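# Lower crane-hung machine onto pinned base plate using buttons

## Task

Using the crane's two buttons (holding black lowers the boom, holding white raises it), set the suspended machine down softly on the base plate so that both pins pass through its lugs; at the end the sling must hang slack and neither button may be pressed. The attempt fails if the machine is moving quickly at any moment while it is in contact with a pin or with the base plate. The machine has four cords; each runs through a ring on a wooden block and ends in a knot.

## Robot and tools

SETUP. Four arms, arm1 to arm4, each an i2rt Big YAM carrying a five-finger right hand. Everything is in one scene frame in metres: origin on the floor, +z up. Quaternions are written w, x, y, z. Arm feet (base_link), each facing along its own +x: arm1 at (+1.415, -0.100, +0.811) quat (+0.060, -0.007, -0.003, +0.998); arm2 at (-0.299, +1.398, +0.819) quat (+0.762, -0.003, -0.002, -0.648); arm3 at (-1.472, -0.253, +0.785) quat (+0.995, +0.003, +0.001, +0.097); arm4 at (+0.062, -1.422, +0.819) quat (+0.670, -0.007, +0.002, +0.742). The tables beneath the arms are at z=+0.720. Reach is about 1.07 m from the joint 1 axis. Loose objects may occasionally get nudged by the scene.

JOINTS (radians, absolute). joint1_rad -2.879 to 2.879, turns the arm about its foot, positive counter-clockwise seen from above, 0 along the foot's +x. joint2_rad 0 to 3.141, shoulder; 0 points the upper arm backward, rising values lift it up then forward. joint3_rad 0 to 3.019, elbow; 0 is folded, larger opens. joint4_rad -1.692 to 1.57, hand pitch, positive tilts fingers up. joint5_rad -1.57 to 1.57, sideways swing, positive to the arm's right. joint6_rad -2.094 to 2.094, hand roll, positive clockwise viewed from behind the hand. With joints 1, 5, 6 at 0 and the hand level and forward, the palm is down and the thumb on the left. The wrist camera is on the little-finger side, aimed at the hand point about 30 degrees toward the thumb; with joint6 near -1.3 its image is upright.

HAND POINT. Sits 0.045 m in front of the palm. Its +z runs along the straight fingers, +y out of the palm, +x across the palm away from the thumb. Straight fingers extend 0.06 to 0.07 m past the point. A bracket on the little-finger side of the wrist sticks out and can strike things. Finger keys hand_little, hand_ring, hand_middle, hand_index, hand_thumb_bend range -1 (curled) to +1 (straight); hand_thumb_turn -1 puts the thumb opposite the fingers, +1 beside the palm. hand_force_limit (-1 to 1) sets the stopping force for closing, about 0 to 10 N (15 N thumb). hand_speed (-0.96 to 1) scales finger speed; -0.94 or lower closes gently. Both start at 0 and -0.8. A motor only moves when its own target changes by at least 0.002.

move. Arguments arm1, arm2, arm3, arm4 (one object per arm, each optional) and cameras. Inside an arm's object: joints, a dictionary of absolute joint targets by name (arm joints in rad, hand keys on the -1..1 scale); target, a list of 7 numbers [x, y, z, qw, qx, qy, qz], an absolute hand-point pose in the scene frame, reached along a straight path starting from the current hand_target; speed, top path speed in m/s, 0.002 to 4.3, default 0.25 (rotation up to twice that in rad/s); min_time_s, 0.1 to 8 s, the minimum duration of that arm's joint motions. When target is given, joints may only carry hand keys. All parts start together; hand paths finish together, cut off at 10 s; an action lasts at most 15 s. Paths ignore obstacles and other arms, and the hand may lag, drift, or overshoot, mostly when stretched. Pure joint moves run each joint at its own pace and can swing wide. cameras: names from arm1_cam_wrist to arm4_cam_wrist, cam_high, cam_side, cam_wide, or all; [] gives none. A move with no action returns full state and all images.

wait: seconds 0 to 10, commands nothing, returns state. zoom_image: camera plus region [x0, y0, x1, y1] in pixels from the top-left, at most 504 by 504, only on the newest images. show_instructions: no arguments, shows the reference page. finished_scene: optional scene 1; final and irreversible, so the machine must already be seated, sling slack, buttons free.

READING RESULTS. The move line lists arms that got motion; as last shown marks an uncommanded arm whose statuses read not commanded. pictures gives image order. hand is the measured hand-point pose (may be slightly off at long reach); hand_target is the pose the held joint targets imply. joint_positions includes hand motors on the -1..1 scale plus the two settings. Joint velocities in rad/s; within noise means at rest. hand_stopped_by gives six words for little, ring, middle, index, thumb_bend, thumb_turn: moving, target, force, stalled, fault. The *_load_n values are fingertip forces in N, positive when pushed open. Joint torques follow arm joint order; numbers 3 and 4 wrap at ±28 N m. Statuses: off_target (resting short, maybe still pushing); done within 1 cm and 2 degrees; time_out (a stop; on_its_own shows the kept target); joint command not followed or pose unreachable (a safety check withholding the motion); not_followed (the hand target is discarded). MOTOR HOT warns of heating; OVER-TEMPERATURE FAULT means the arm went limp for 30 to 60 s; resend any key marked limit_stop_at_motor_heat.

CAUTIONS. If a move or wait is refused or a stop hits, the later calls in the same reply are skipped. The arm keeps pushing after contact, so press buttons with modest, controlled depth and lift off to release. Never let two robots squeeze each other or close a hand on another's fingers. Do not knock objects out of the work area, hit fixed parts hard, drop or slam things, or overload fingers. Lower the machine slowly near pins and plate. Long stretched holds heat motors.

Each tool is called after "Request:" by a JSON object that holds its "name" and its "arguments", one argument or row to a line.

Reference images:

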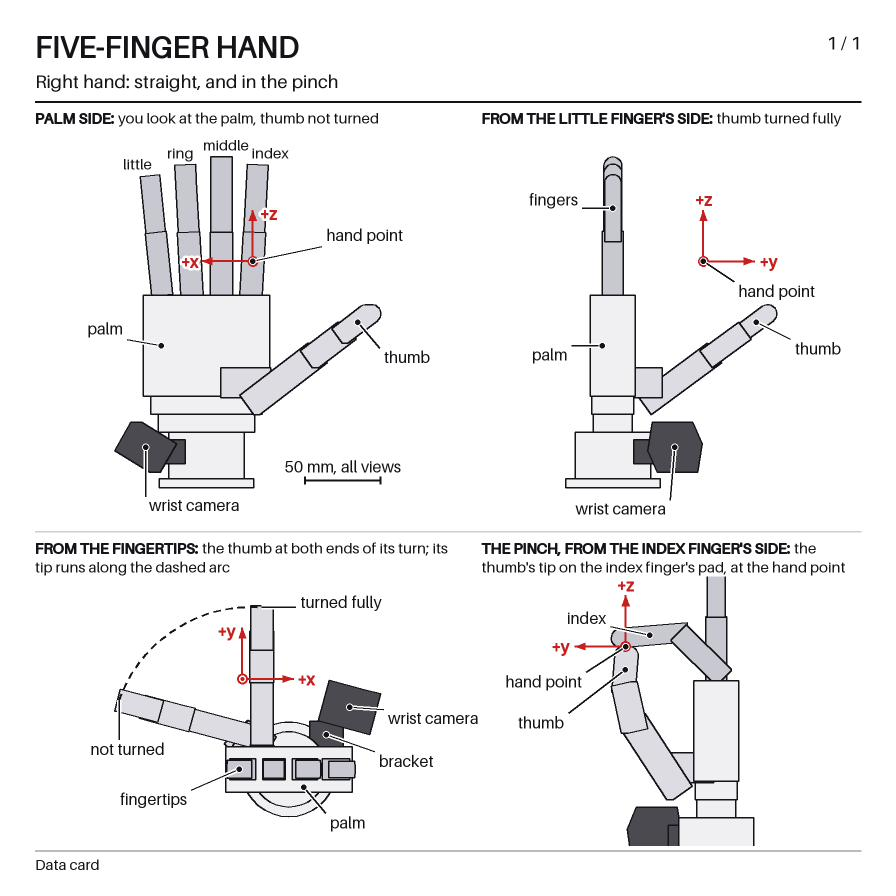

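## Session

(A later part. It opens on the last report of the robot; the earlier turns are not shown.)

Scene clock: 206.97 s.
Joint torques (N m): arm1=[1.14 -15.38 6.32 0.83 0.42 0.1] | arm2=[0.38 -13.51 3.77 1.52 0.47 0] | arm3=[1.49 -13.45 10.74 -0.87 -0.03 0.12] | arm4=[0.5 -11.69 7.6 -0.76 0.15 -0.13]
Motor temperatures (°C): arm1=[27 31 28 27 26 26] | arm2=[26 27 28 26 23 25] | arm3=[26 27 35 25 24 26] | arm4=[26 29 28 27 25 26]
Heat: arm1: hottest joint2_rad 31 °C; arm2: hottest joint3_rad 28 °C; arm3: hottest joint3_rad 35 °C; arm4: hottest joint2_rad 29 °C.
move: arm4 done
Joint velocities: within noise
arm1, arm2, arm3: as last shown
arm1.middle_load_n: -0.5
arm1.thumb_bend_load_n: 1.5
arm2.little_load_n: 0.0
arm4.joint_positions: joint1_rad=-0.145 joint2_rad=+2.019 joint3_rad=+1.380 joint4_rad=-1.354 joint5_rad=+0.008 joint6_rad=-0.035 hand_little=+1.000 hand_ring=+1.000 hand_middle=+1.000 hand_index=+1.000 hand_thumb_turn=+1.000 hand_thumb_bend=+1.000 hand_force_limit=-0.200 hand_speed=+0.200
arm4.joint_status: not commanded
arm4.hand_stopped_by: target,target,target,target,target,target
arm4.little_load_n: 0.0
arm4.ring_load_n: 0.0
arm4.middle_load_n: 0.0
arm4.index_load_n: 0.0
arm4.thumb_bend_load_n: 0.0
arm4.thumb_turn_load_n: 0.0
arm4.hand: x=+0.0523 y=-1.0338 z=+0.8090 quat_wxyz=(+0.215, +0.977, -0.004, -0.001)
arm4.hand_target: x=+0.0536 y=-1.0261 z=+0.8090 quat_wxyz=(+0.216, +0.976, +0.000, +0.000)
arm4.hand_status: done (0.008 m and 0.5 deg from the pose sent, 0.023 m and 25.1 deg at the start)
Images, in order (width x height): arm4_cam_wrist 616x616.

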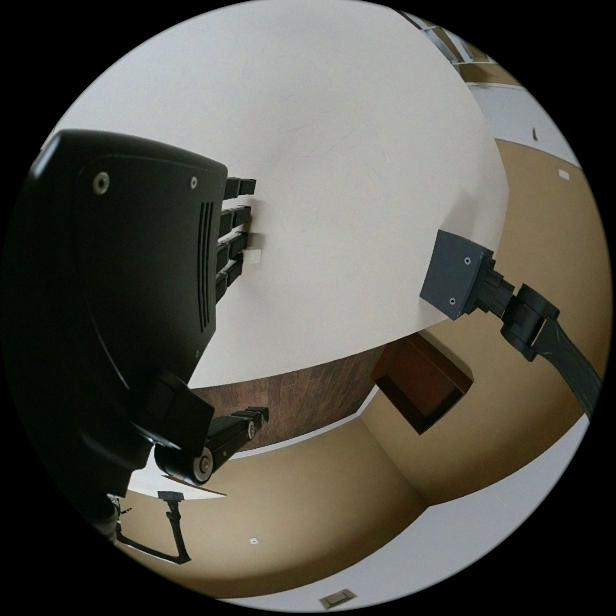

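Request:
{"name": "move", "arguments": {
  "arm4": {"target":[0.055,-1.056,0.813,0.2164,0.9763,0,0],"speed":0.08},
  "cameras": ["arm4_cam_wrist","cam_side"]
}}

Request:
{"name": "zoom_image", "arguments": {
  "camera": "arm4_cam_wrist",
  "region": [210, 180, 350, 320]
}}

Scene clock: 208.50 s.
Joint torques (N m): arm1=[1.55 -15.62 6.32 0.98 0.39 0.09] | arm2=[0.38 -13.57 3.77 1.51 0.47 0.01] | arm3=[1.49 -13.45 10.74 -0.88 -0.04 0.12] | arm4=[-0.15 -13.63 4.6 0.02 0.13 -0.2]
Motor temperatures (°C): arm1=[27 31 28 27 26 26] | arm2=[26 27 28 26 23 25] | arm3=[26 27 35 25 24 26] | arm4=[26 29 28 27 24 26]
Heat: arm1: hottest joint2_rad 31 °C; arm2: hottest joint3_rad 28 °C; arm3: hottest joint3_rad 35 °C; arm4: hottest joint2_rad 29 °C.
move: arm4 done
Joint velocities: within noise
arm1, arm2, arm3: as last shown
arm1.middle_load_n: 0.0
arm1.thumb_bend_load_n: 2.0
arm4.joint_positions: joint1_rad=-0.145 joint2_rad=+1.987 joint3_rad=+1.316 joint4_rad=-1.340 joint5_rad=+0.011 joint6_rad=-0.035 hand_little=+1.000 hand_ring=+1.000 hand_middle=+1.000 hand_index=+1.000 hand_thumb_turn=+1.000 hand_thumb_bend=+1.000 hand_force_limit=-0.200 hand_speed=+0.200
arm4.joint_status: not commanded
arm4.hand_stopped_by: target,target,target,target,target,target
arm4.little_load_n: 0.0
arm4.ring_load_n: 0.0
arm4.middle_load_n: 0.0
arm4.index_load_n: 0.0
arm4.thumb_bend_load_n: 0.0
arm4.thumb_turn_load_n: 0.0
arm4.hand: x=+0.0518 y=-1.0553 z=+0.8096 quat_wxyz=(+0.224, +0.975, -0.003, +0.000)
arm4.hand_target: x=+0.0550 y=-1.0561 z=+0.8129 quat_wxyz=(+0.217, +0.976, +0.000, +0.000)
arm4.hand_status: done (0.005 m and 1.0 deg from the pose sent, 0.023 m and 0.5 deg at the start)
Images, in order (width x height): arm4_cam_wrist 616x616, cam_side 672x504.

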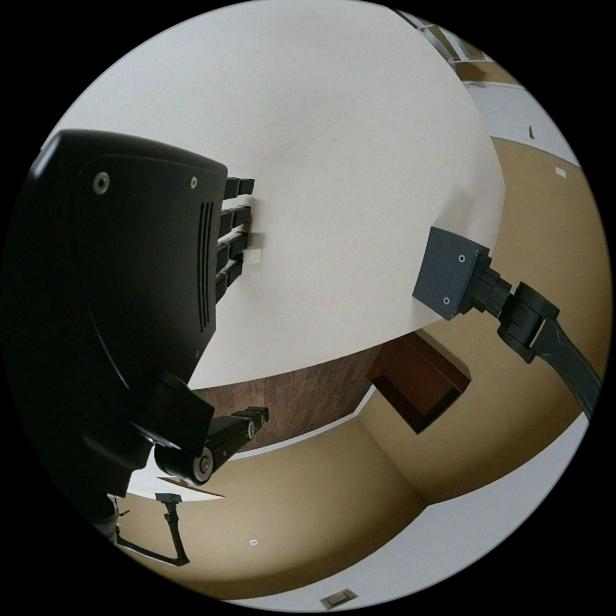

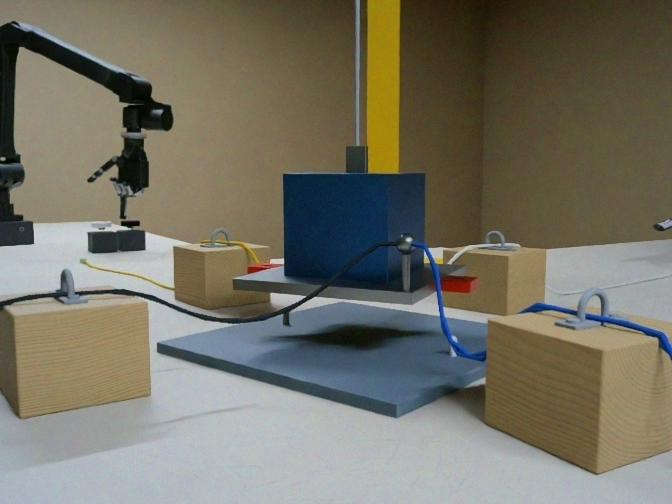

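Scaled by 3.600 from the camera's image (finer frame: 880x880).

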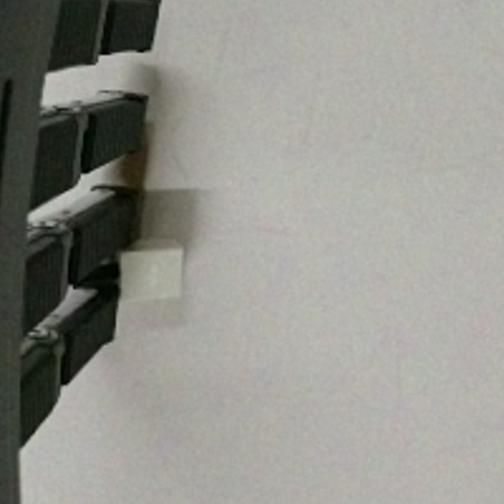

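Request:
{"name": "move", "arguments": {
  "arm1": {"target":[0.910,-0.011,0.783,0.565,-0.7776,-0.223,0.162],"speed":0.06},
  "cameras": ["arm1_cam_wrist","cam_side"]
}}

Scene clock: 210.47 s.
Joint torques (N m): arm1=[1.32 -14.15 3.81 1.87 0.5 0.16] | arm2=[0.38 -13.57 3.77 1.51 0.47 0] | arm3=[1.44 -13.39 10.76 -0.88 -0.04 0.12] | arm4=[-0.03 -13.57 4.6 -0.01 0.13 -0.19]
Motor temperatures (°C): arm1=[27 31 28 27 26 26] | arm2=[26 27 28 26 23 25] | arm3=[26 27 35 25 24 26] | arm4=[26 29 28 27 24 26]
Heat: arm1: hottest joint2_rad 31 °C; arm2: hottest joint3_rad 28 °C; arm3: hottest joint3_rad 35 °C; arm4: hottest joint2_rad 29 °C.
move: arm1 off_target
Joint velocities: within noise
arm1.joint_positions: joint1_rad=+0.203 joint2_rad=+1.814 joint3_rad=+0.656 joint4_rad=+0.508 joint5_rad=+1.009 joint6_rad=+0.541 hand_little=+1.000 hand_ring=+1.000 hand_middle=+0.350 hand_index=-0.011 hand_thumb_turn=-0.930 hand_thumb_bend=+0.100 hand_force_limit=-0.200 hand_speed=-0.900
arm1.joint_status: not commanded
arm1.hand_stopped_by: target,target,target,force,target,target
arm1.little_load_n: 0.0
arm1.ring_load_n: 0.0
arm1.middle_load_n: 0.0
arm1.index_load_n: 5.0
arm1.thumb_bend_load_n: 1.5
arm1.thumb_turn_load_n: -2.0
arm1.hand: x=+0.9154 y=-0.0066 z=+0.7708 quat_wxyz=(-0.563, +0.779, +0.236, -0.143)
arm1.hand_target: x=+0.9100 y=-0.0110 z=+0.7829 quat_wxyz=(-0.565, +0.778, +0.223, -0.162)
arm1.hand_status: off_target (0.014 m and 2.7 deg from the pose sent, 0.037 m and 2.6 deg at the start)
arm2, arm3, arm4: as last shown
Images, in order (width x height): arm1_cam_wrist 616x616, cam_side 672x504.

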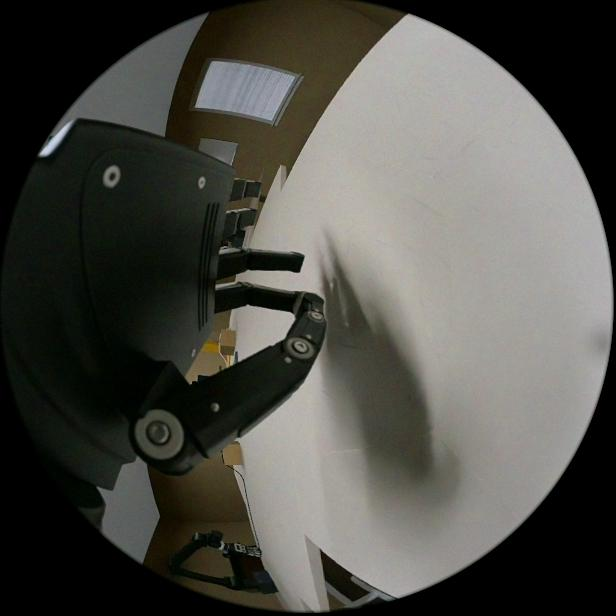

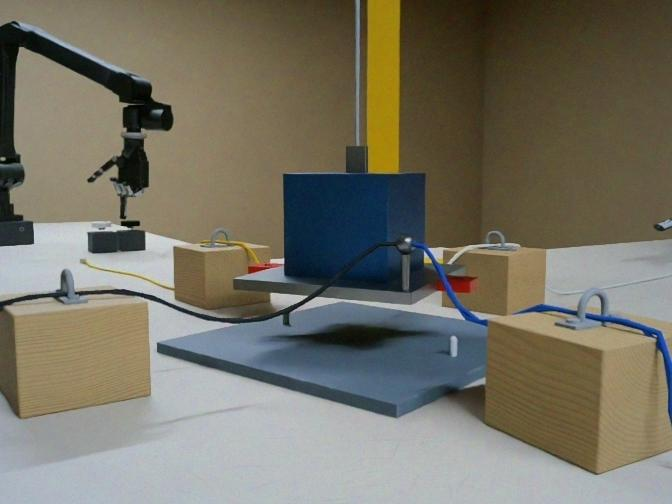

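Request:
{"name": "move", "arguments": {
  "arm2": {"target":[-0.136,0.955,0.778,-0.1322,0.182,0.7882,-0.5726],"speed":0.06},
  "arm1": {"target":[0.930,-0.0145,0.783,0.565,-0.7776,-0.223,0.162],"speed":0.06},
  "arm4": {"target":[0.056,-1.076,0.812,0.2164,0.9763,0,0],"speed":0.06},
  "cameras": ["arm2_cam_wrist","cam_side","cam_high"]
}}

Request:
{"name": "zoom_image", "arguments": {
  "camera": "cam_high",
  "region": [220, 150, 490, 400]
}}

Scene clock: 212.23 s.
Joint torques (N m): arm1=[1.08 -13.51 3.55 1.84 0.52 0.14] | arm2=[0.44 -12.28 3.51 1.87 0.74 0.08] | arm3=[1.55 -13.39 10.71 -0.91 -0.04 0.12] | arm4=[-0.44 -13.04 4.33 -0.06 0.13 -0.24]
Motor temperatures (°C): arm1=[27 31 28 27 26 26] | arm2=[26 27 28 26 23 25] | arm3=[26 27 35 25 24 26] | arm4=[25 29 28 27 24 26]
Heat: arm1: hottest joint2_rad 31 °C; arm2: hottest joint3_rad 28 °C; arm3: hottest joint3_rad 35 °C; arm4: hottest joint2_rad 29 °C.
move: arm1 off_target; arm2 off_target; arm4 done
Joint velocities: within noise
arm1.joint_positions: joint1_rad=+0.217 joint2_rad=+1.785 joint3_rad=+0.603 joint4_rad=+0.518 joint5_rad=+1.021 joint6_rad=+0.558 hand_little=+1.000 hand_ring=+1.000 hand_middle=+0.350 hand_index=-0.011 hand_thumb_turn=-0.930 hand_thumb_bend=+0.100 hand_force_limit=-0.200 hand_speed=-0.900
arm1.joint_status: not commanded
arm1.hand_stopped_by: target,target,target,force,target,target
arm1.little_load_n: 0.0
arm1.ring_load_n: 0.0
arm1.middle_load_n: 0.0
arm1.index_load_n: 5.0
arm1.thumb_bend_load_n: 1.5
arm1.thumb_turn_load_n: -2.0
arm1.hand: x=+0.9348 y=-0.0101 z=+0.7715 quat_wxyz=(-0.563, +0.779, +0.236, -0.143)
arm1.hand_target: x=+0.9300 y=-0.0145 z=+0.7828 quat_wxyz=(-0.565, +0.778, +0.223, -0.162)
arm1.hand_status: off_target (0.013 m and 2.7 deg from the pose sent, 0.021 m and 2.7 deg at the start)
arm2.joint_positions: joint1_rad=+0.471 joint2_rad=+1.827 joint3_rad=+0.536 joint4_rad=+0.640 joint5_rad=+0.999 joint6_rad=+0.531 hand_little=+1.000 hand_ring=+1.000 hand_middle=+0.350 hand_index=-0.021 hand_thumb_turn=-0.930 hand_thumb_bend=+0.100 hand_force_limit=-0.200 hand_speed=-0.900
arm2.joint_status: not commanded
arm2.hand_stopped_by: target,target,target,force,target,target
arm2.little_load_n: 0.0
arm2.ring_load_n: 0.0
arm2.middle_load_n: 0.0
arm2.index_load_n: 2.5
arm2.thumb_bend_load_n: 0.5
arm2.thumb_turn_load_n: -0.5
arm2.hand: x=-0.1421 y=+0.9583 z=+0.7672 quat_wxyz=(+0.144, -0.173, -0.795, +0.564)
arm2.hand_target: x=-0.1361 y=+0.9550 z=+0.7778 quat_wxyz=(+0.132, -0.182, -0.788, +0.573)
arm2.hand_status: off_target (0.013 m and 2.1 deg from the pose sent, 0.041 m and 1.0 deg at the start)
arm3: as last shown
arm4.joint_positions: joint1_rad=-0.145 joint2_rad=+1.947 joint3_rad=+1.249 joint4_rad=-1.308 joint5_rad=+0.012 joint6_rad=-0.035 hand_little=+1.000 hand_ring=+1.000 hand_middle=+1.000 hand_index=+1.000 hand_thumb_turn=+1.000 hand_thumb_bend=+1.000 hand_force_limit=-0.200 hand_speed=+0.200
arm4.joint_status: not commanded
arm4.hand_stopped_by: target,target,target,target,target,target
arm4.little_load_n: 0.0
arm4.ring_load_n: 0.0
arm4.middle_load_n: 0.0
arm4.index_load_n: 0.0
arm4.thumb_bend_load_n: -0.5
arm4.thumb_turn_load_n: 0.0
arm4.hand: x=+0.0514 y=-1.0733 z=+0.8093 quat_wxyz=(+0.221, +0.975, -0.003, +0.001)
arm4.hand_target: x=+0.0560 y=-1.0760 z=+0.8119 quat_wxyz=(+0.216, +0.976, +0.000, +0.000)
arm4.hand_status: done (0.006 m and 0.7 deg from the pose sent, 0.021 m and 1.0 deg at the start)
pictures: arm2_cam_wrist, cam_high, cam_side
Images, in order (width x height): arm2_cam_wrist 616x616, cam_high 672x504, cam_side 672x504.

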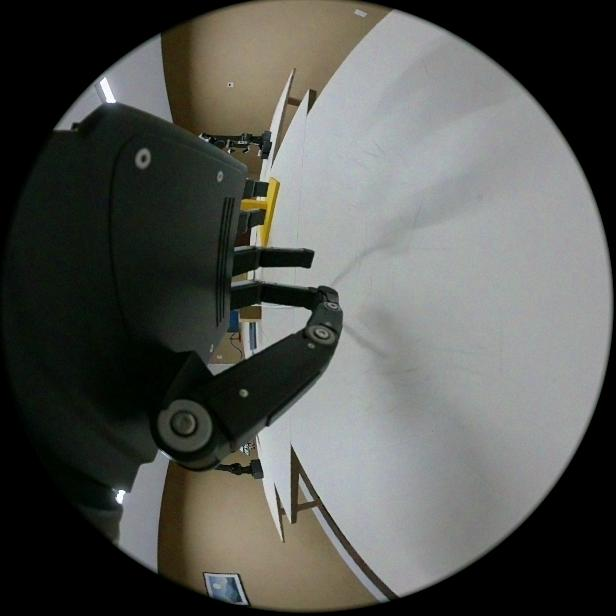

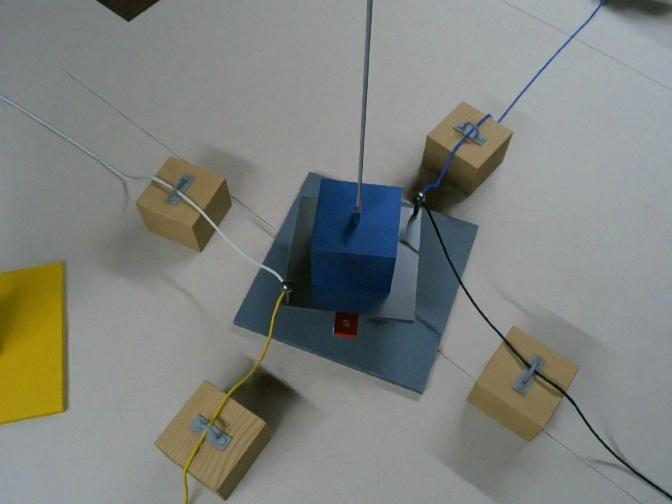

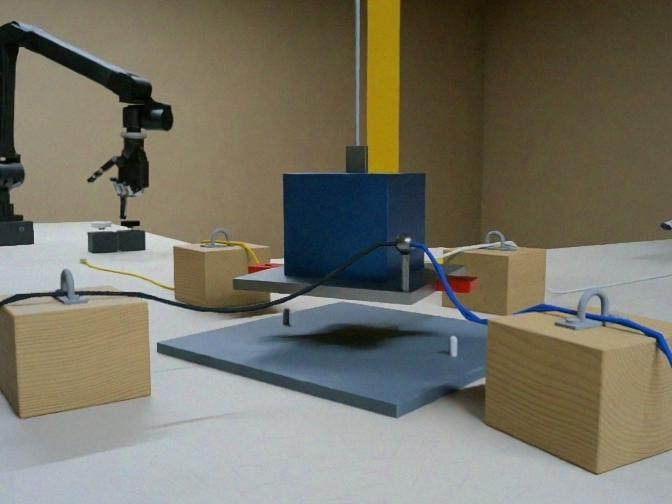

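Scaled by 1.867 from the camera's image (finer frame: 960x720).

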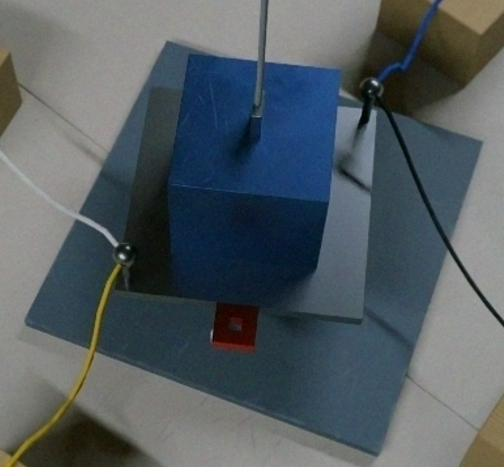

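Request:
{"name": "move", "arguments": {
  "arm2": {"target":[-0.144,0.985,0.778,-0.1322,0.182,0.7882,-0.5726],"speed":0.06},
  "arm1": {"target":[0.948,-0.0175,0.783,0.565,-0.7776,-0.223,0.162],"speed":0.04},
  "arm4": {"target":[0.057,-1.088,0.812,0.2164,0.9763,0,0],"speed":0.04},
  "cameras": ["arm4_cam_wrist","cam_side","cam_high"]
}}

Request:
{"name": "zoom_image", "arguments": {
  "camera": "cam_high",
  "region": [220, 150, 490, 400]
}}

Scene clock: 214.40 s.
Joint torques (N m): arm1=[1.44 -12.98 3.38 1.77 0.53 0.11] | arm2=[0.38 -11.11 3.22 1.83 0.78 0.08] | arm3=[1.55 -13.39 10.74 -0.91 -0.04 0.12] | arm4=[-0.44 -12.51 4.22 -0.08 0.15 -0.24]
Motor temperatures (°C): arm1=[27 31 28 27 26 26] | arm2=[26 27 28 26 23 25] | arm3=[26 27 35 25 24 26] | arm4=[25 29 28 27 24 26]
Heat: arm1: hottest joint2_rad 31 °C; arm2: hottest joint3_rad 28 °C; arm3: hottest joint3_rad 35 °C; arm4: hottest joint2_rad 29 °C.
move: arm1 off_target; arm2 off_target; arm4 done
Joint velocities: within noise
arm1.joint_positions: joint1_rad=+0.230 joint2_rad=+1.757 joint3_rad=+0.556 joint4_rad=+0.525 joint5_rad=+1.032 joint6_rad=+0.573 hand_little=+1.000 hand_ring=+1.000 hand_middle=+0.350 hand_index=-0.011 hand_thumb_turn=-0.930 hand_thumb_bend=+0.100 hand_force_limit=-0.200 hand_speed=-0.900
arm1.joint_status: not commanded
arm1.hand_stopped_by: target,target,target,force,target,target
arm1.little_load_n: 0.0
arm1.ring_load_n: 0.0
arm1.middle_load_n: 0.0
arm1.index_load_n: 5.0
arm1.thumb_bend_load_n: 1.5
arm1.thumb_turn_load_n: -2.0
arm1.hand: x=+0.9527 y=-0.0132 z=+0.7723 quat_wxyz=(-0.563, +0.779, +0.236, -0.143)
arm1.hand_target: x=+0.9480 y=-0.0174 z=+0.7828 quat_wxyz=(-0.565, +0.778, +0.223, -0.162)
arm1.hand_status: off_target (0.012 m and 2.6 deg from the pose sent, 0.019 m and 2.7 deg at the start)
arm2.joint_positions: joint1_rad=+0.507 joint2_rad=+1.786 joint3_rad=+0.462 joint4_rad=+0.640 joint5_rad=+1.027 joint6_rad=+0.572 hand_little=+1.000 hand_ring=+1.000 hand_middle=+0.350 hand_index=-0.021 hand_thumb_turn=-0.930 hand_thumb_bend=+0.100 hand_force_limit=-0.200 hand_speed=-0.900
arm2.joint_status: not commanded
arm2.hand_stopped_by: target,target,target,force,target,target
arm2.little_load_n: 0.0
arm2.ring_load_n: 0.0
arm2.middle_load_n: 0.0
arm2.index_load_n: 2.5
arm2.thumb_bend_load_n: 1.0
arm2.thumb_turn_load_n: 0.0
arm2.hand: x=-0.1496 y=+0.9878 z=+0.7686 quat_wxyz=(+0.144, -0.173, -0.794, +0.565)
arm2.hand_target: x=-0.1440 y=+0.9849 z=+0.7779 quat_wxyz=(+0.132, -0.182, -0.788, +0.573)
arm2.hand_status: off_target (0.011 m and 2.0 deg from the pose sent, 0.029 m and 2.1 deg at the start)
arm3: as last shown
arm3.middle_load_n: 0.5
arm4.joint_positions: joint1_rad=-0.148 joint2_rad=+1.923 joint3_rad=+1.209 joint4_rad=-1.291 joint5_rad=+0.013 joint6_rad=-0.038 hand_little=+1.000 hand_ring=+1.000 hand_middle=+1.000 hand_index=+1.000 hand_thumb_turn=+1.000 hand_thumb_bend=+1.000 hand_force_limit=-0.200 hand_speed=+0.200
arm4.joint_status: not commanded
arm4.hand_stopped_by: target,target,target,target,target,target
arm4.little_load_n: 0.0
arm4.ring_load_n: 0.0
arm4.middle_load_n: 0.0
arm4.index_load_n: 0.0
arm4.thumb_bend_load_n: 0.0
arm4.thumb_turn_load_n: 0.0
arm4.hand: x=+0.0523 y=-1.0852 z=+0.8094 quat_wxyz=(+0.221, +0.975, -0.004, +0.001)
arm4.hand_target: x=+0.0569 y=-1.0879 z=+0.8119 quat_wxyz=(+0.216, +0.976, +0.000, +0.000)
arm4.hand_status: done (0.006 m and 0.7 deg from the pose sent, 0.016 m and 0.7 deg at the start)
pictures: arm4_cam_wrist, cam_high, cam_side
Images, in order (width x height): arm4_cam_wrist 616x616, cam_high 672x504, cam_side 672x504.

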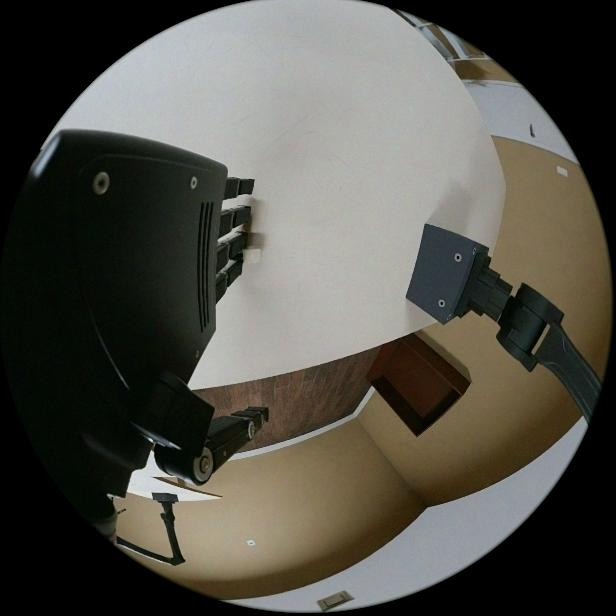

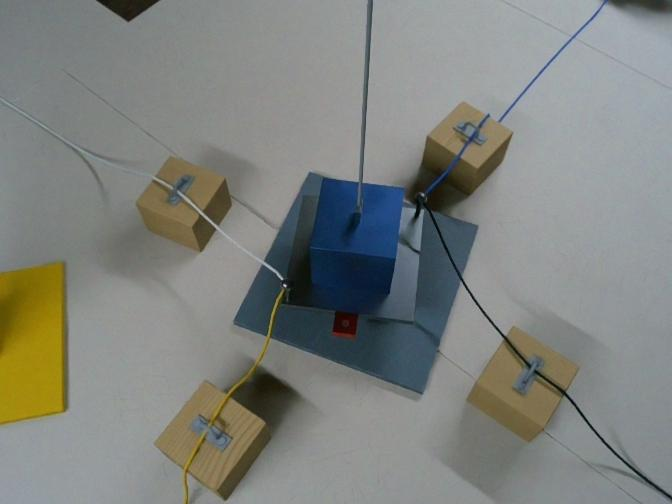

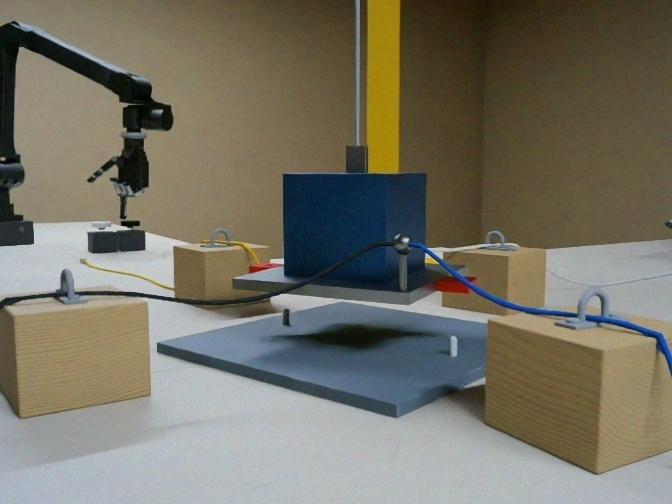

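Scaled by 1.867 from the camera's image (finer frame: 960x720).

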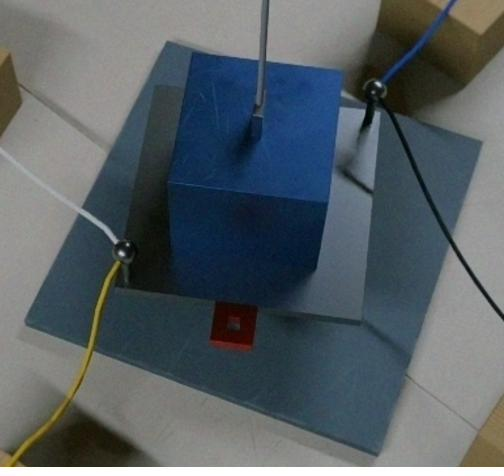

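Request:
{"name": "move", "arguments": {
  "arm2": {"target":[-0.149,1.006,0.780,-0.1322,0.182,0.7882,-0.5726],"speed":0.04},
  "arm4": {"target":[0.058,-1.103,0.812,0.2164,0.9763,0,0],"speed":0.04},
  "cameras": ["cam_side","cam_high"]
}}

Request:
{"name": "zoom_image", "arguments": {
  "camera": "cam_high",
  "region": [220, 150, 490, 400]
}}

Scene clock: 216.07 s.
Joint torques (N m): arm1=[1.14 -13.1 3.47 1.77 0.5 0.15] | arm2=[0.44 -10.23 3.06 1.42 0.81 0.06] | arm3=[1.49 -13.33 10.73 -0.9 -0.03 0.12] | arm4=[-0.5 -12.16 4.15 -0.01 0.13 -0.24]
Motor temperatures (°C): arm1=[27 31 28 27 26 26] | arm2=[26 27 28 26 23 25] | arm3=[26 27 35 25 24 26] | arm4=[25 29 28 26 24 26]
Heat: arm1: hottest joint2_rad 31 °C; arm2: hottest joint3_rad 28 °C; arm3: hottest joint3_rad 35 °C; arm4: hottest joint2_rad 29 °C.
move: arm2 done; arm4 done
Joint velocities: within noise
arm1, arm3: as last shown
arm1.joint_positions: joint1_rad=+0.230 joint2_rad=+1.757 joint3_rad=+0.556 joint4_rad=+0.525 joint5_rad=+1.032 joint6_rad=+0.574 hand_little=+1.000 hand_ring=+1.000 hand_middle=+0.350 hand_index=-0.011 hand_thumb_turn=-0.930 hand_thumb_bend=+0.100 hand_force_limit=-0.200 hand_speed=-0.900
arm1.hand: x=+0.9527 y=-0.0132 z=+0.7723 quat_wxyz=(-0.563, +0.779, +0.235, -0.143)
arm2.joint_positions: joint1_rad=+0.537 joint2_rad=+1.746 joint3_rad=+0.413 joint4_rad=+0.629 joint5_rad=+1.051 joint6_rad=+0.610 hand_little=+1.000 hand_ring=+1.000 hand_middle=+0.350 hand_index=-0.021 hand_thumb_turn=-0.930 hand_thumb_bend=+0.100 hand_force_limit=-0.200 hand_speed=-0.900
arm2.joint_status: not commanded
arm2.hand_stopped_by: target,target,target,force,target,target
arm2.little_load_n: 0.0
arm2.ring_load_n: 0.0
arm2.middle_load_n: 0.0
arm2.index_load_n: 2.5
arm2.thumb_bend_load_n: 1.0
arm2.thumb_turn_load_n: 0.0
arm2.hand: x=-0.1532 y=+1.0069 z=+0.7731 quat_wxyz=(+0.140, -0.176, -0.792, +0.568)
arm2.hand_target: x=-0.1491 y=+1.0060 z=+0.7799 quat_wxyz=(+0.132, -0.182, -0.788, +0.573)
arm2.hand_status: done (0.008 m and 1.3 deg from the pose sent, 0.021 m and 2.0 deg at the start)
arm3.little_load_n: 0.5
arm3.middle_load_n: 0.0
arm4.joint_positions: joint1_rad=-0.152 joint2_rad=+1.894 joint3_rad=+1.159 joint4_rad=-1.272 joint5_rad=+0.015 joint6_rad=-0.041 hand_little=+1.000 hand_ring=+1.000 hand_middle=+1.000 hand_index=+1.000 hand_thumb_turn=+1.000 hand_thumb_bend=+1.000 hand_force_limit=-0.200 hand_speed=+0.200
arm4.joint_status: not commanded
arm4.hand_stopped_by: target,target,target,target,target,target
arm4.little_load_n: 0.0
arm4.ring_load_n: 0.0
arm4.middle_load_n: 0.0
arm4.index_load_n: 0.5
arm4.thumb_bend_load_n: 0.0
arm4.thumb_turn_load_n: 0.0
arm4.hand: x=+0.0535 y=-1.1006 z=+0.8094 quat_wxyz=(+0.222, +0.975, -0.003, +0.001)
arm4.hand_target: x=+0.0580 y=-1.1029 z=+0.8120 quat_wxyz=(+0.216, +0.976, +0.000, +0.000)
arm4.hand_status: done (0.006 m and 0.8 deg from the pose sent, 0.019 m and 0.7 deg at the start)
pictures: cam_high, cam_side
Images, in order (width x height): cam_high 672x504, cam_side 672x504.

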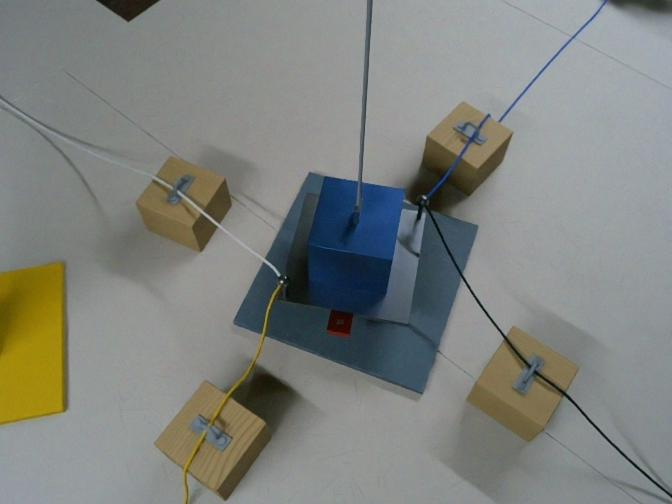

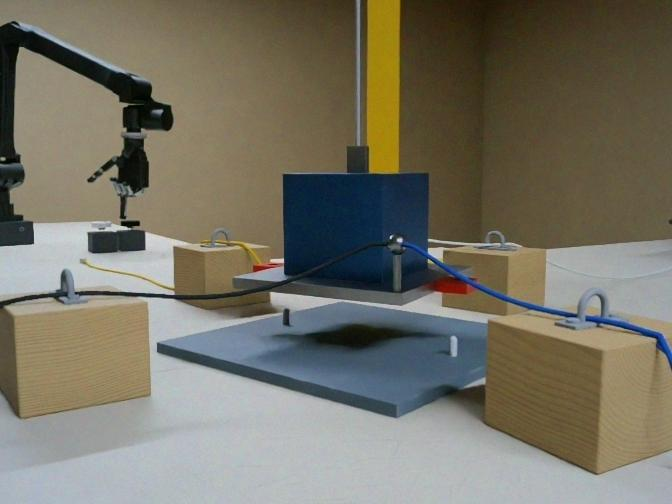

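Scaled by 1.867 from the camera's image (finer frame: 960x720).

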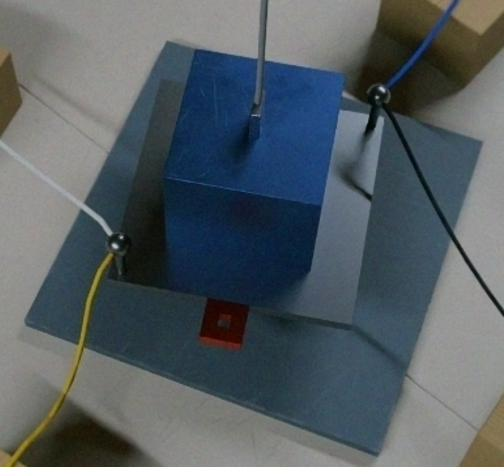

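Request:
{"name": "move", "arguments": {
  "arm2": {"target":[-0.151,1.014,0.780,-0.1322,0.182,0.7882,-0.5726],"speed":0.03},
  "arm4": {"target":[0.0588,-1.118,0.812,0.2164,0.9763,0,0],"speed":0.03},
  "cameras": ["cam_side","cam_high"]
}}

Request:
{"name": "zoom_image", "arguments": {
  "camera": "cam_high",
  "region": [220, 150, 490, 400]
}}

Scene clock: 217.50 s.
Joint torques (N m): arm1=[1.32 -12.98 3.33 1.85 0.51 0.13] | arm2=[0.5 -10.11 2.92 1.37 0.82 0.06] | arm3=[1.49 -13.39 10.76 -0.87 -0.04 0.12] | arm4=[-0.44 -11.81 4.15 -0.1 0.14 -0.26]
Motor temperatures (°C): arm1=[27 31 28 27 26 26] | arm2=[26 27 28 26 23 25] | arm3=[26 27 35 25 24 26] | arm4=[25 29 27 26 24 26]
Heat: arm1: hottest joint2_rad 31 °C; arm2: hottest joint3_rad 28 °C; arm3: hottest joint3_rad 35 °C; arm4: hottest joint2_rad 29 °C.
move: arm2 done; arm4 done
Joint velocities: within noise
arm1, arm3: as last shown
arm1.index_load_n: 5.5
arm2.joint_positions: joint1_rad=+0.549 joint2_rad=+1.735 joint3_rad=+0.396 joint4_rad=+0.621 joint5_rad=+1.060 joint6_rad=+0.627 hand_little=+1.000 hand_ring=+1.000 hand_middle=+0.350 hand_index=-0.021 hand_thumb_turn=-0.930 hand_thumb_bend=+0.100 hand_force_limit=-0.200 hand_speed=-0.900
arm2.joint_status: not commanded
arm2.hand_stopped_by: target,target,target,force,target,target
arm2.little_load_n: -0.5
arm2.ring_load_n: 0.0
arm2.middle_load_n: 0.0
arm2.index_load_n: 2.5
arm2.thumb_bend_load_n: 1.0
arm2.thumb_turn_load_n: -0.5
arm2.hand: x=-0.1548 y=+1.0145 z=+0.7734 quat_wxyz=(+0.140, -0.177, -0.792, +0.568)
arm2.hand_target: x=-0.1510 y=+1.0140 z=+0.7799 quat_wxyz=(+0.132, -0.182, -0.788, +0.573)
arm2.hand_status: done (0.008 m and 1.2 deg from the pose sent, 0.010 m and 1.3 deg at the start)
arm3.little_load_n: 0.0
arm4.joint_positions: joint1_rad=-0.156 joint2_rad=+1.865 joint3_rad=+1.110 joint4_rad=-1.253 joint5_rad=+0.017 joint6_rad=-0.045 hand_little=+1.000 hand_ring=+1.000 hand_middle=+1.000 hand_index=+1.000 hand_thumb_turn=+1.000 hand_thumb_bend=+1.000 hand_force_limit=-0.200 hand_speed=+0.200
arm4.joint_status: not commanded
arm4.hand_stopped_by: target,target,target,target,target,target
arm4.little_load_n: 0.0
arm4.ring_load_n: 0.0
arm4.middle_load_n: 0.0
arm4.index_load_n: 0.5
arm4.thumb_bend_load_n: 0.0
arm4.thumb_turn_load_n: 0.0
arm4.hand: x=+0.0544 y=-1.1159 z=+0.8095 quat_wxyz=(+0.222, +0.975, -0.004, +0.001)
arm4.hand_target: x=+0.0587 y=-1.1179 z=+0.8120 quat_wxyz=(+0.216, +0.976, +0.000, +0.000)
arm4.hand_status: done (0.005 m and 0.8 deg from the pose sent, 0.018 m and 0.8 deg at the start)
pictures: cam_high, cam_side
Images, in order (width x height): cam_high 672x504, cam_side 672x504.

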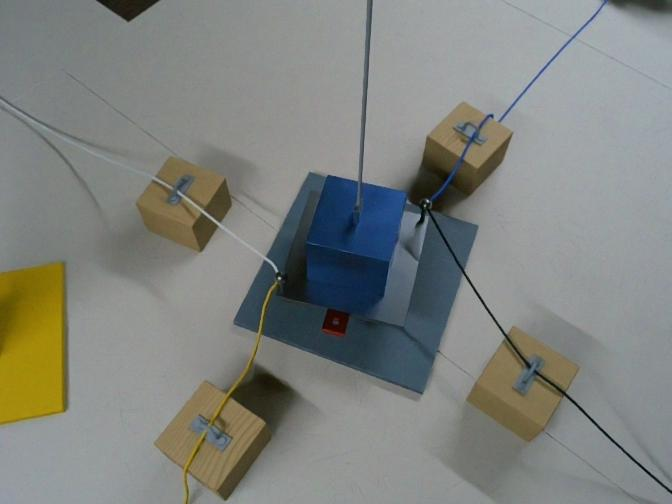

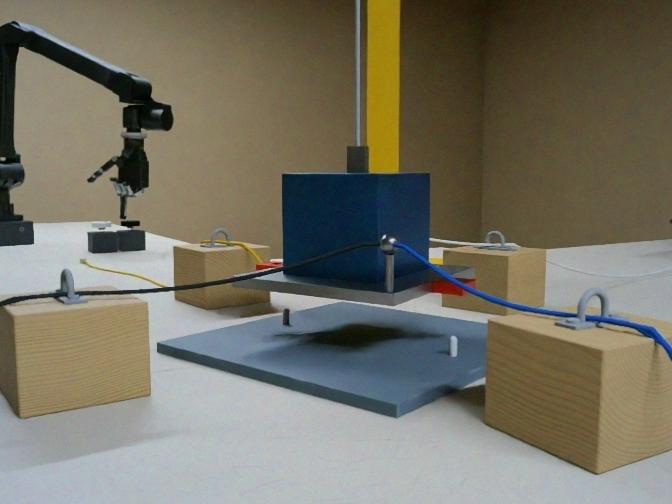

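Scaled by 1.867 from the camera's image (finer frame: 960x720).

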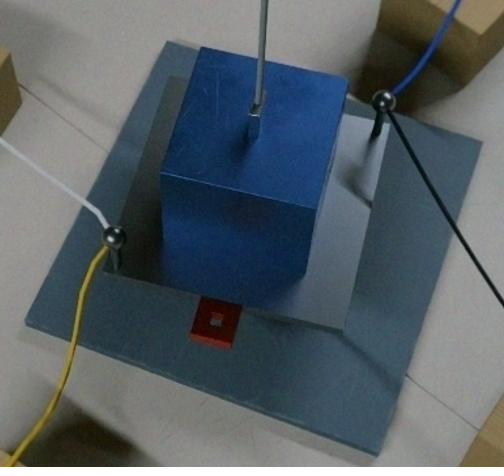

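Request:
{"name": "move", "arguments": {
  "arm2": {"target":[-0.153,1.024,0.780,-0.1322,0.182,0.7882,-0.5726],"speed":0.03},
  "arm4": {"target":[0.0593,-1.130,0.812,0.2164,0.9763,0,0],"speed":0.03},
  "cameras": ["cam_side","cam_high"]
}}

Request:
{"name": "zoom_image", "arguments": {
  "camera": "cam_high",
  "region": [220, 150, 490, 400]
}}

Request:
{"name": "zoom_image", "arguments": {
  "camera": "cam_side",
  "region": [150, 190, 520, 430]
}}

Scene clock: 219.03 s.
Joint torques (N m): arm1=[1.26 -12.75 3.4 1.81 0.51 0.13] | arm2=[0.5 -9.7 2.86 1.37 0.84 0.09] | arm3=[1.49 -13.39 10.73 -0.9 -0.04 0.12] | arm4=[-0.44 -11.52 4.07 -0.06 0.14 -0.24]
Motor temperatures (°C): arm1=[27 31 27 27 26 26] | arm2=[26 27 28 26 23 25] | arm3=[26 27 36 25 24 26] | arm4=[25 29 27 26 24 26]
Heat: arm1: hottest joint2_rad 31 °C; arm2: hottest joint3_rad 28 °C; arm3: hottest joint3_rad 36 °C; arm4: hottest joint2_rad 29 °C.
move: arm2 done; arm4 done
Joint velocities: within noise
arm1: as last shown
arm1.index_load_n: 5.0
arm2.joint_positions: joint1_rad=+0.567 joint2_rad=+1.719 joint3_rad=+0.375 joint4_rad=+0.606 joint5_rad=+1.074 joint6_rad=+0.651 hand_little=+1.000 hand_ring=+1.000 hand_middle=+0.350 hand_index=-0.021 hand_thumb_turn=-0.930 hand_thumb_bend=+0.100 hand_force_limit=-0.200 hand_speed=-0.900
arm2.joint_status: not commanded
arm2.hand_stopped_by: target,target,target,force,target,target
arm2.little_load_n: 0.0
arm2.ring_load_n: 0.0
arm2.middle_load_n: 0.0
arm2.index_load_n: 2.5
arm2.thumb_bend_load_n: 1.0
arm2.thumb_turn_load_n: 0.0
arm2.hand: x=-0.1566 y=+1.0244 z=+0.7738 quat_wxyz=(+0.140, -0.177, -0.792, +0.568)
arm2.hand_target: x=-0.1530 y=+1.0240 z=+0.7798 quat_wxyz=(+0.132, -0.182, -0.788, +0.573)
arm2.hand_status: done (0.007 m and 1.2 deg from the pose sent, 0.012 m and 1.3 deg at the start)
arm3.joint_positions: joint1_rad=+0.475 joint2_rad=+1.672 joint3_rad=+1.268 joint4_rad=-1.207 joint5_rad=+0.005 joint6_rad=-1.401 hand_little=-0.900 hand_ring=-0.900 hand_middle=-0.900 hand_index=+1.000 hand_thumb_turn=+1.000 hand_thumb_bend=+1.000 hand_force_limit=+0.000 hand_speed=+0.200
arm3.joint_status: not commanded
arm3.hand_stopped_by: target,target,target,target,target,target
arm3.little_load_n: 0.0
arm3.ring_load_n: 0.0
arm3.middle_load_n: 0.0
arm3.index_load_n: 0.0
arm3.thumb_bend_load_n: 0.0
arm3.thumb_turn_load_n: 0.0
arm3.hand: x=-1.1018 y=-0.0319 z=+0.8703 quat_wxyz=(+0.007, +0.969, +0.247, -0.017)
arm3.hand_target: x=-1.0916 y=-0.0183 z=+0.8862 quat_wxyz=(+0.000, +0.969, +0.248, +0.000)
arm3.hand_status: not commanded
arm4.joint_positions: joint1_rad=-0.159 joint2_rad=+1.841 joint3_rad=+1.072 joint4_rad=-1.238 joint5_rad=+0.018 joint6_rad=-0.047 hand_little=+1.000 hand_ring=+1.000 hand_middle=+1.000 hand_index=+1.000 hand_thumb_turn=+1.000 hand_thumb_bend=+1.000 hand_force_limit=-0.200 hand_speed=+0.200
arm4.joint_status: not commanded
arm4.hand_stopped_by: target,target,target,target,target,target
arm4.little_load_n: 0.0
arm4.ring_load_n: 0.0
arm4.middle_load_n: 0.0
arm4.index_load_n: 0.0
arm4.thumb_bend_load_n: 0.0
arm4.thumb_turn_load_n: 0.0
arm4.hand: x=+0.0551 y=-1.1279 z=+0.8094 quat_wxyz=(+0.222, +0.975, -0.004, +0.001)
arm4.hand_target: x=+0.0593 y=-1.1300 z=+0.8119 quat_wxyz=(+0.216, +0.976, +0.000, +0.000)
arm4.hand_status: done (0.005 m and 0.8 deg from the pose sent, 0.015 m and 0.8 deg at the start)
pictures: cam_high, cam_side
Images, in order (width x height): cam_high 672x504, cam_side 672x504.

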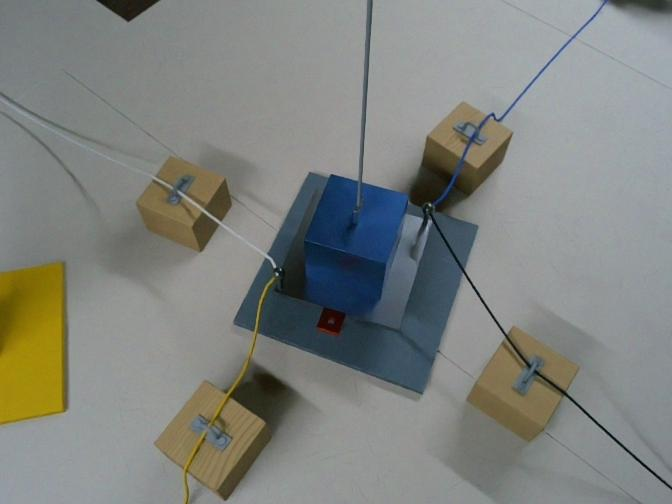

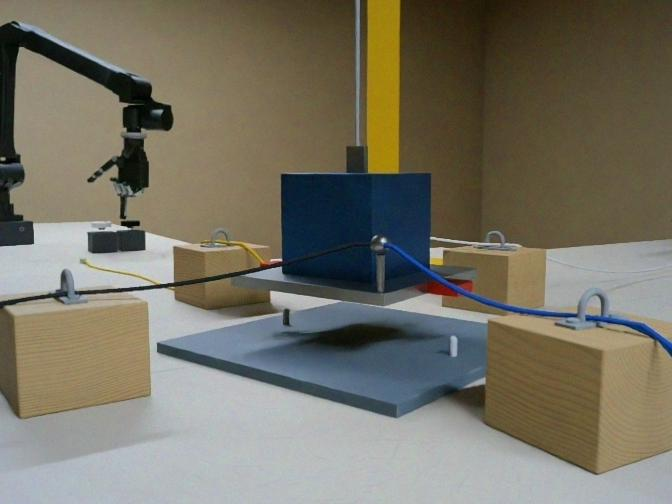

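Scaled by 1.867 from the camera's image (finer frame: 960x720).

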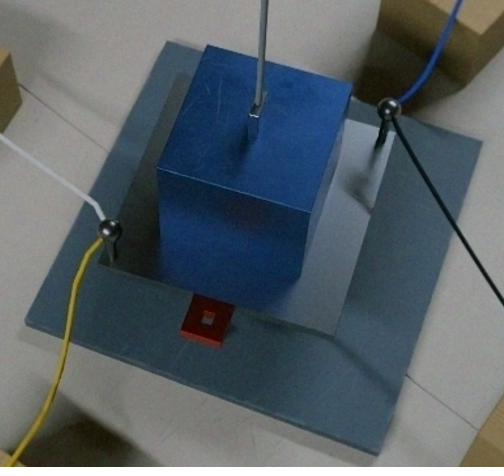

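Scaled by 1.362 from the camera's image (finer frame: 960x720).

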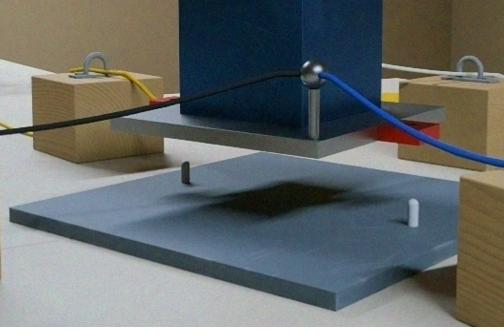

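Request:
{"name": "move", "arguments": {
  "arm1": {"target":[0.968,-0.021,0.783,0.565,-0.7776,-0.223,0.162],"speed":0.03},
  "arm2": {"target":[-0.155,1.030,0.780,-0.1322,0.182,0.7882,-0.5726],"speed":0.03},
  "arm4": {"target":[0.0603,-1.140,0.812,0.2164,0.9763,0,0],"speed":0.03},
  "cameras": ["cam_side","cam_high"]
}}

Request:
{"name": "zoom_image", "arguments": {
  "camera": "cam_high",
  "region": [220, 150, 490, 400]
}}

Request:
{"name": "zoom_image", "arguments": {
  "camera": "cam_side",
  "region": [150, 190, 520, 430]
}}

Scene clock: 221.40 s.
Joint torques (N m): arm1=[1.14 -12.16 3.26 1.83 0.53 0.17] | arm2=[0.5 -9.52 2.78 1.33 0.85 0.07] | arm3=[1.55 -13.39 10.77 -0.91 -0.04 0.12] | arm4=[-0.44 -11.22 3.93 -0.13 0.15 -0.23]
Motor temperatures (°C): arm1=[27 31 27 27 26 26] | arm2=[26 27 28 26 23 25] | arm3=[26 27 36 25 24 26] | arm4=[25 29 27 26 24 26]
Heat: arm1: hottest joint2_rad 31 °C; arm2: hottest joint3_rad 28 °C; arm3: hottest joint3_rad 36 °C; arm4: hottest joint2_rad 29 °C.
move: arm1 off_target; arm2 done; arm4 done
Joint velocities: within noise
arm1.joint_positions: joint1_rad=+0.248 joint2_rad=+1.726 joint3_rad=+0.504 joint4_rad=+0.529 joint5_rad=+1.046 joint6_rad=+0.595 hand_little=+1.000 hand_ring=+1.000 hand_middle=+0.350 hand_index=-0.011 hand_thumb_turn=-0.930 hand_thumb_bend=+0.100 hand_force_limit=-0.200 hand_speed=-0.900
arm1.joint_status: not commanded
arm1.hand_stopped_by: target,target,target,force,target,target
arm1.little_load_n: 0.0
arm1.ring_load_n: -0.5
arm1.middle_load_n: 0.0
arm1.index_load_n: 5.0
arm1.thumb_bend_load_n: 1.5
arm1.thumb_turn_load_n: -2.0
arm1.hand: x=+0.9724 y=-0.0168 z=+0.7731 quat_wxyz=(-0.564, +0.779, +0.235, -0.144)
arm1.hand_target: x=+0.9681 y=-0.0209 z=+0.7828 quat_wxyz=(-0.565, +0.778, +0.223, -0.162)
arm1.hand_status: off_target (0.012 m and 2.5 deg from the pose sent, 0.020 m and 2.6 deg at the start)
arm2.joint_positions: joint1_rad=+0.575 joint2_rad=+1.710 joint3_rad=+0.361 joint4_rad=+0.599 joint5_rad=+1.081 joint6_rad=+0.664 hand_little=+1.000 hand_ring=+1.000 hand_middle=+0.350 hand_index=-0.021 hand_thumb_turn=-0.930 hand_thumb_bend=+0.100 hand_force_limit=-0.200 hand_speed=-0.900
arm2.joint_status: not commanded
arm2.hand_stopped_by: target,target,target,force,target,target
arm2.little_load_n: 0.0
arm2.ring_load_n: 0.0
arm2.middle_load_n: 0.0
arm2.index_load_n: 2.5
arm2.thumb_bend_load_n: 1.0
arm2.thumb_turn_load_n: 0.0
arm2.hand: x=-0.1587 y=+1.0301 z=+0.7740 quat_wxyz=(+0.140, -0.177, -0.791, +0.568)
arm2.hand_target: x=-0.1551 y=+1.0299 z=+0.7799 quat_wxyz=(+0.132, -0.182, -0.788, +0.573)
arm2.hand_status: done (0.007 m and 1.2 deg from the pose sent, 0.009 m and 1.2 deg at the start)
arm3: as last shown
arm4.joint_positions: joint1_rad=-0.163 joint2_rad=+1.822 joint3_rad=+1.042 joint4_rad=-1.226 joint5_rad=+0.019 joint6_rad=-0.051 hand_little=+1.000 hand_ring=+1.000 hand_middle=+1.000 hand_index=+1.000 hand_thumb_turn=+1.000 hand_thumb_bend=+1.000 hand_force_limit=-0.200 hand_speed=+0.200
arm4.joint_status: not commanded
arm4.hand_stopped_by: target,target,target,target,target,target
arm4.little_load_n: 0.0
arm4.ring_load_n: 0.0
arm4.middle_load_n: 0.0
arm4.index_load_n: 0.0
arm4.thumb_bend_load_n: 0.0
arm4.thumb_turn_load_n: 0.0
arm4.hand: x=+0.0561 y=-1.1375 z=+0.8094 quat_wxyz=(+0.222, +0.975, -0.004, +0.001)
arm4.hand_target: x=+0.0602 y=-1.1400 z=+0.8119 quat_wxyz=(+0.217, +0.976, +0.000, +0.000)
arm4.hand_status: done (0.006 m and 0.8 deg from the pose sent, 0.013 m and 0.8 deg at the start)
pictures: cam_high, cam_side
Images, in order (width x height): cam_high 672x504, cam_side 672x504.

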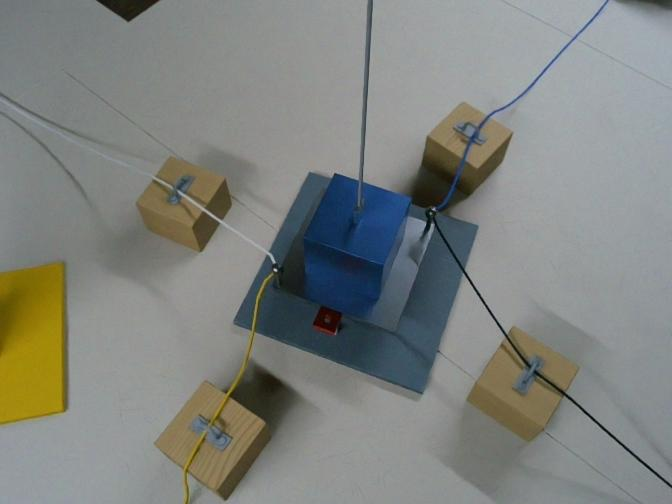

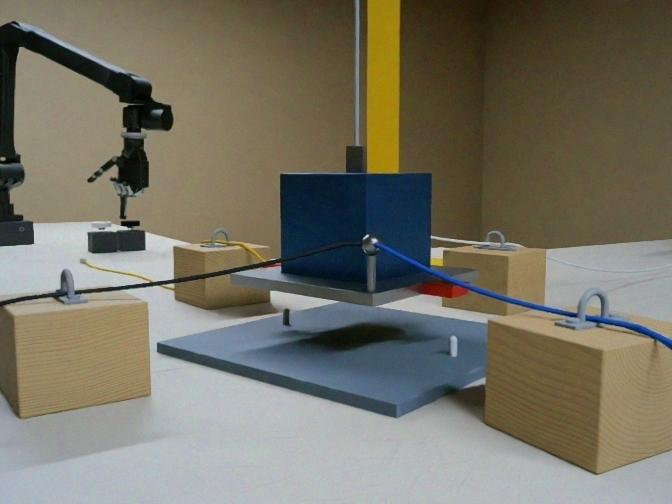

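Scaled by 1.867 from the camera's image (finer frame: 960x720).

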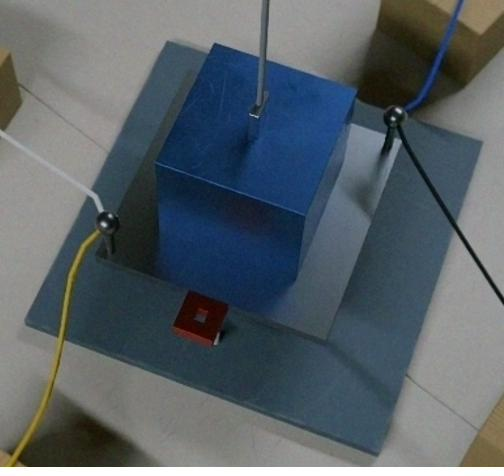

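Scaled by 1.362 from the camera's image (finer frame: 960x720).

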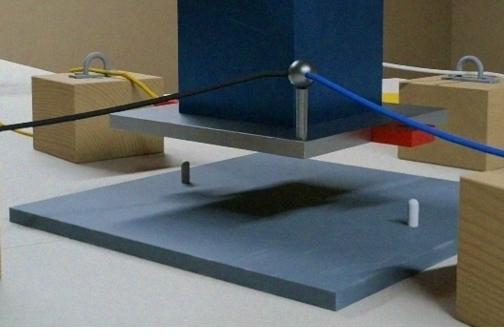

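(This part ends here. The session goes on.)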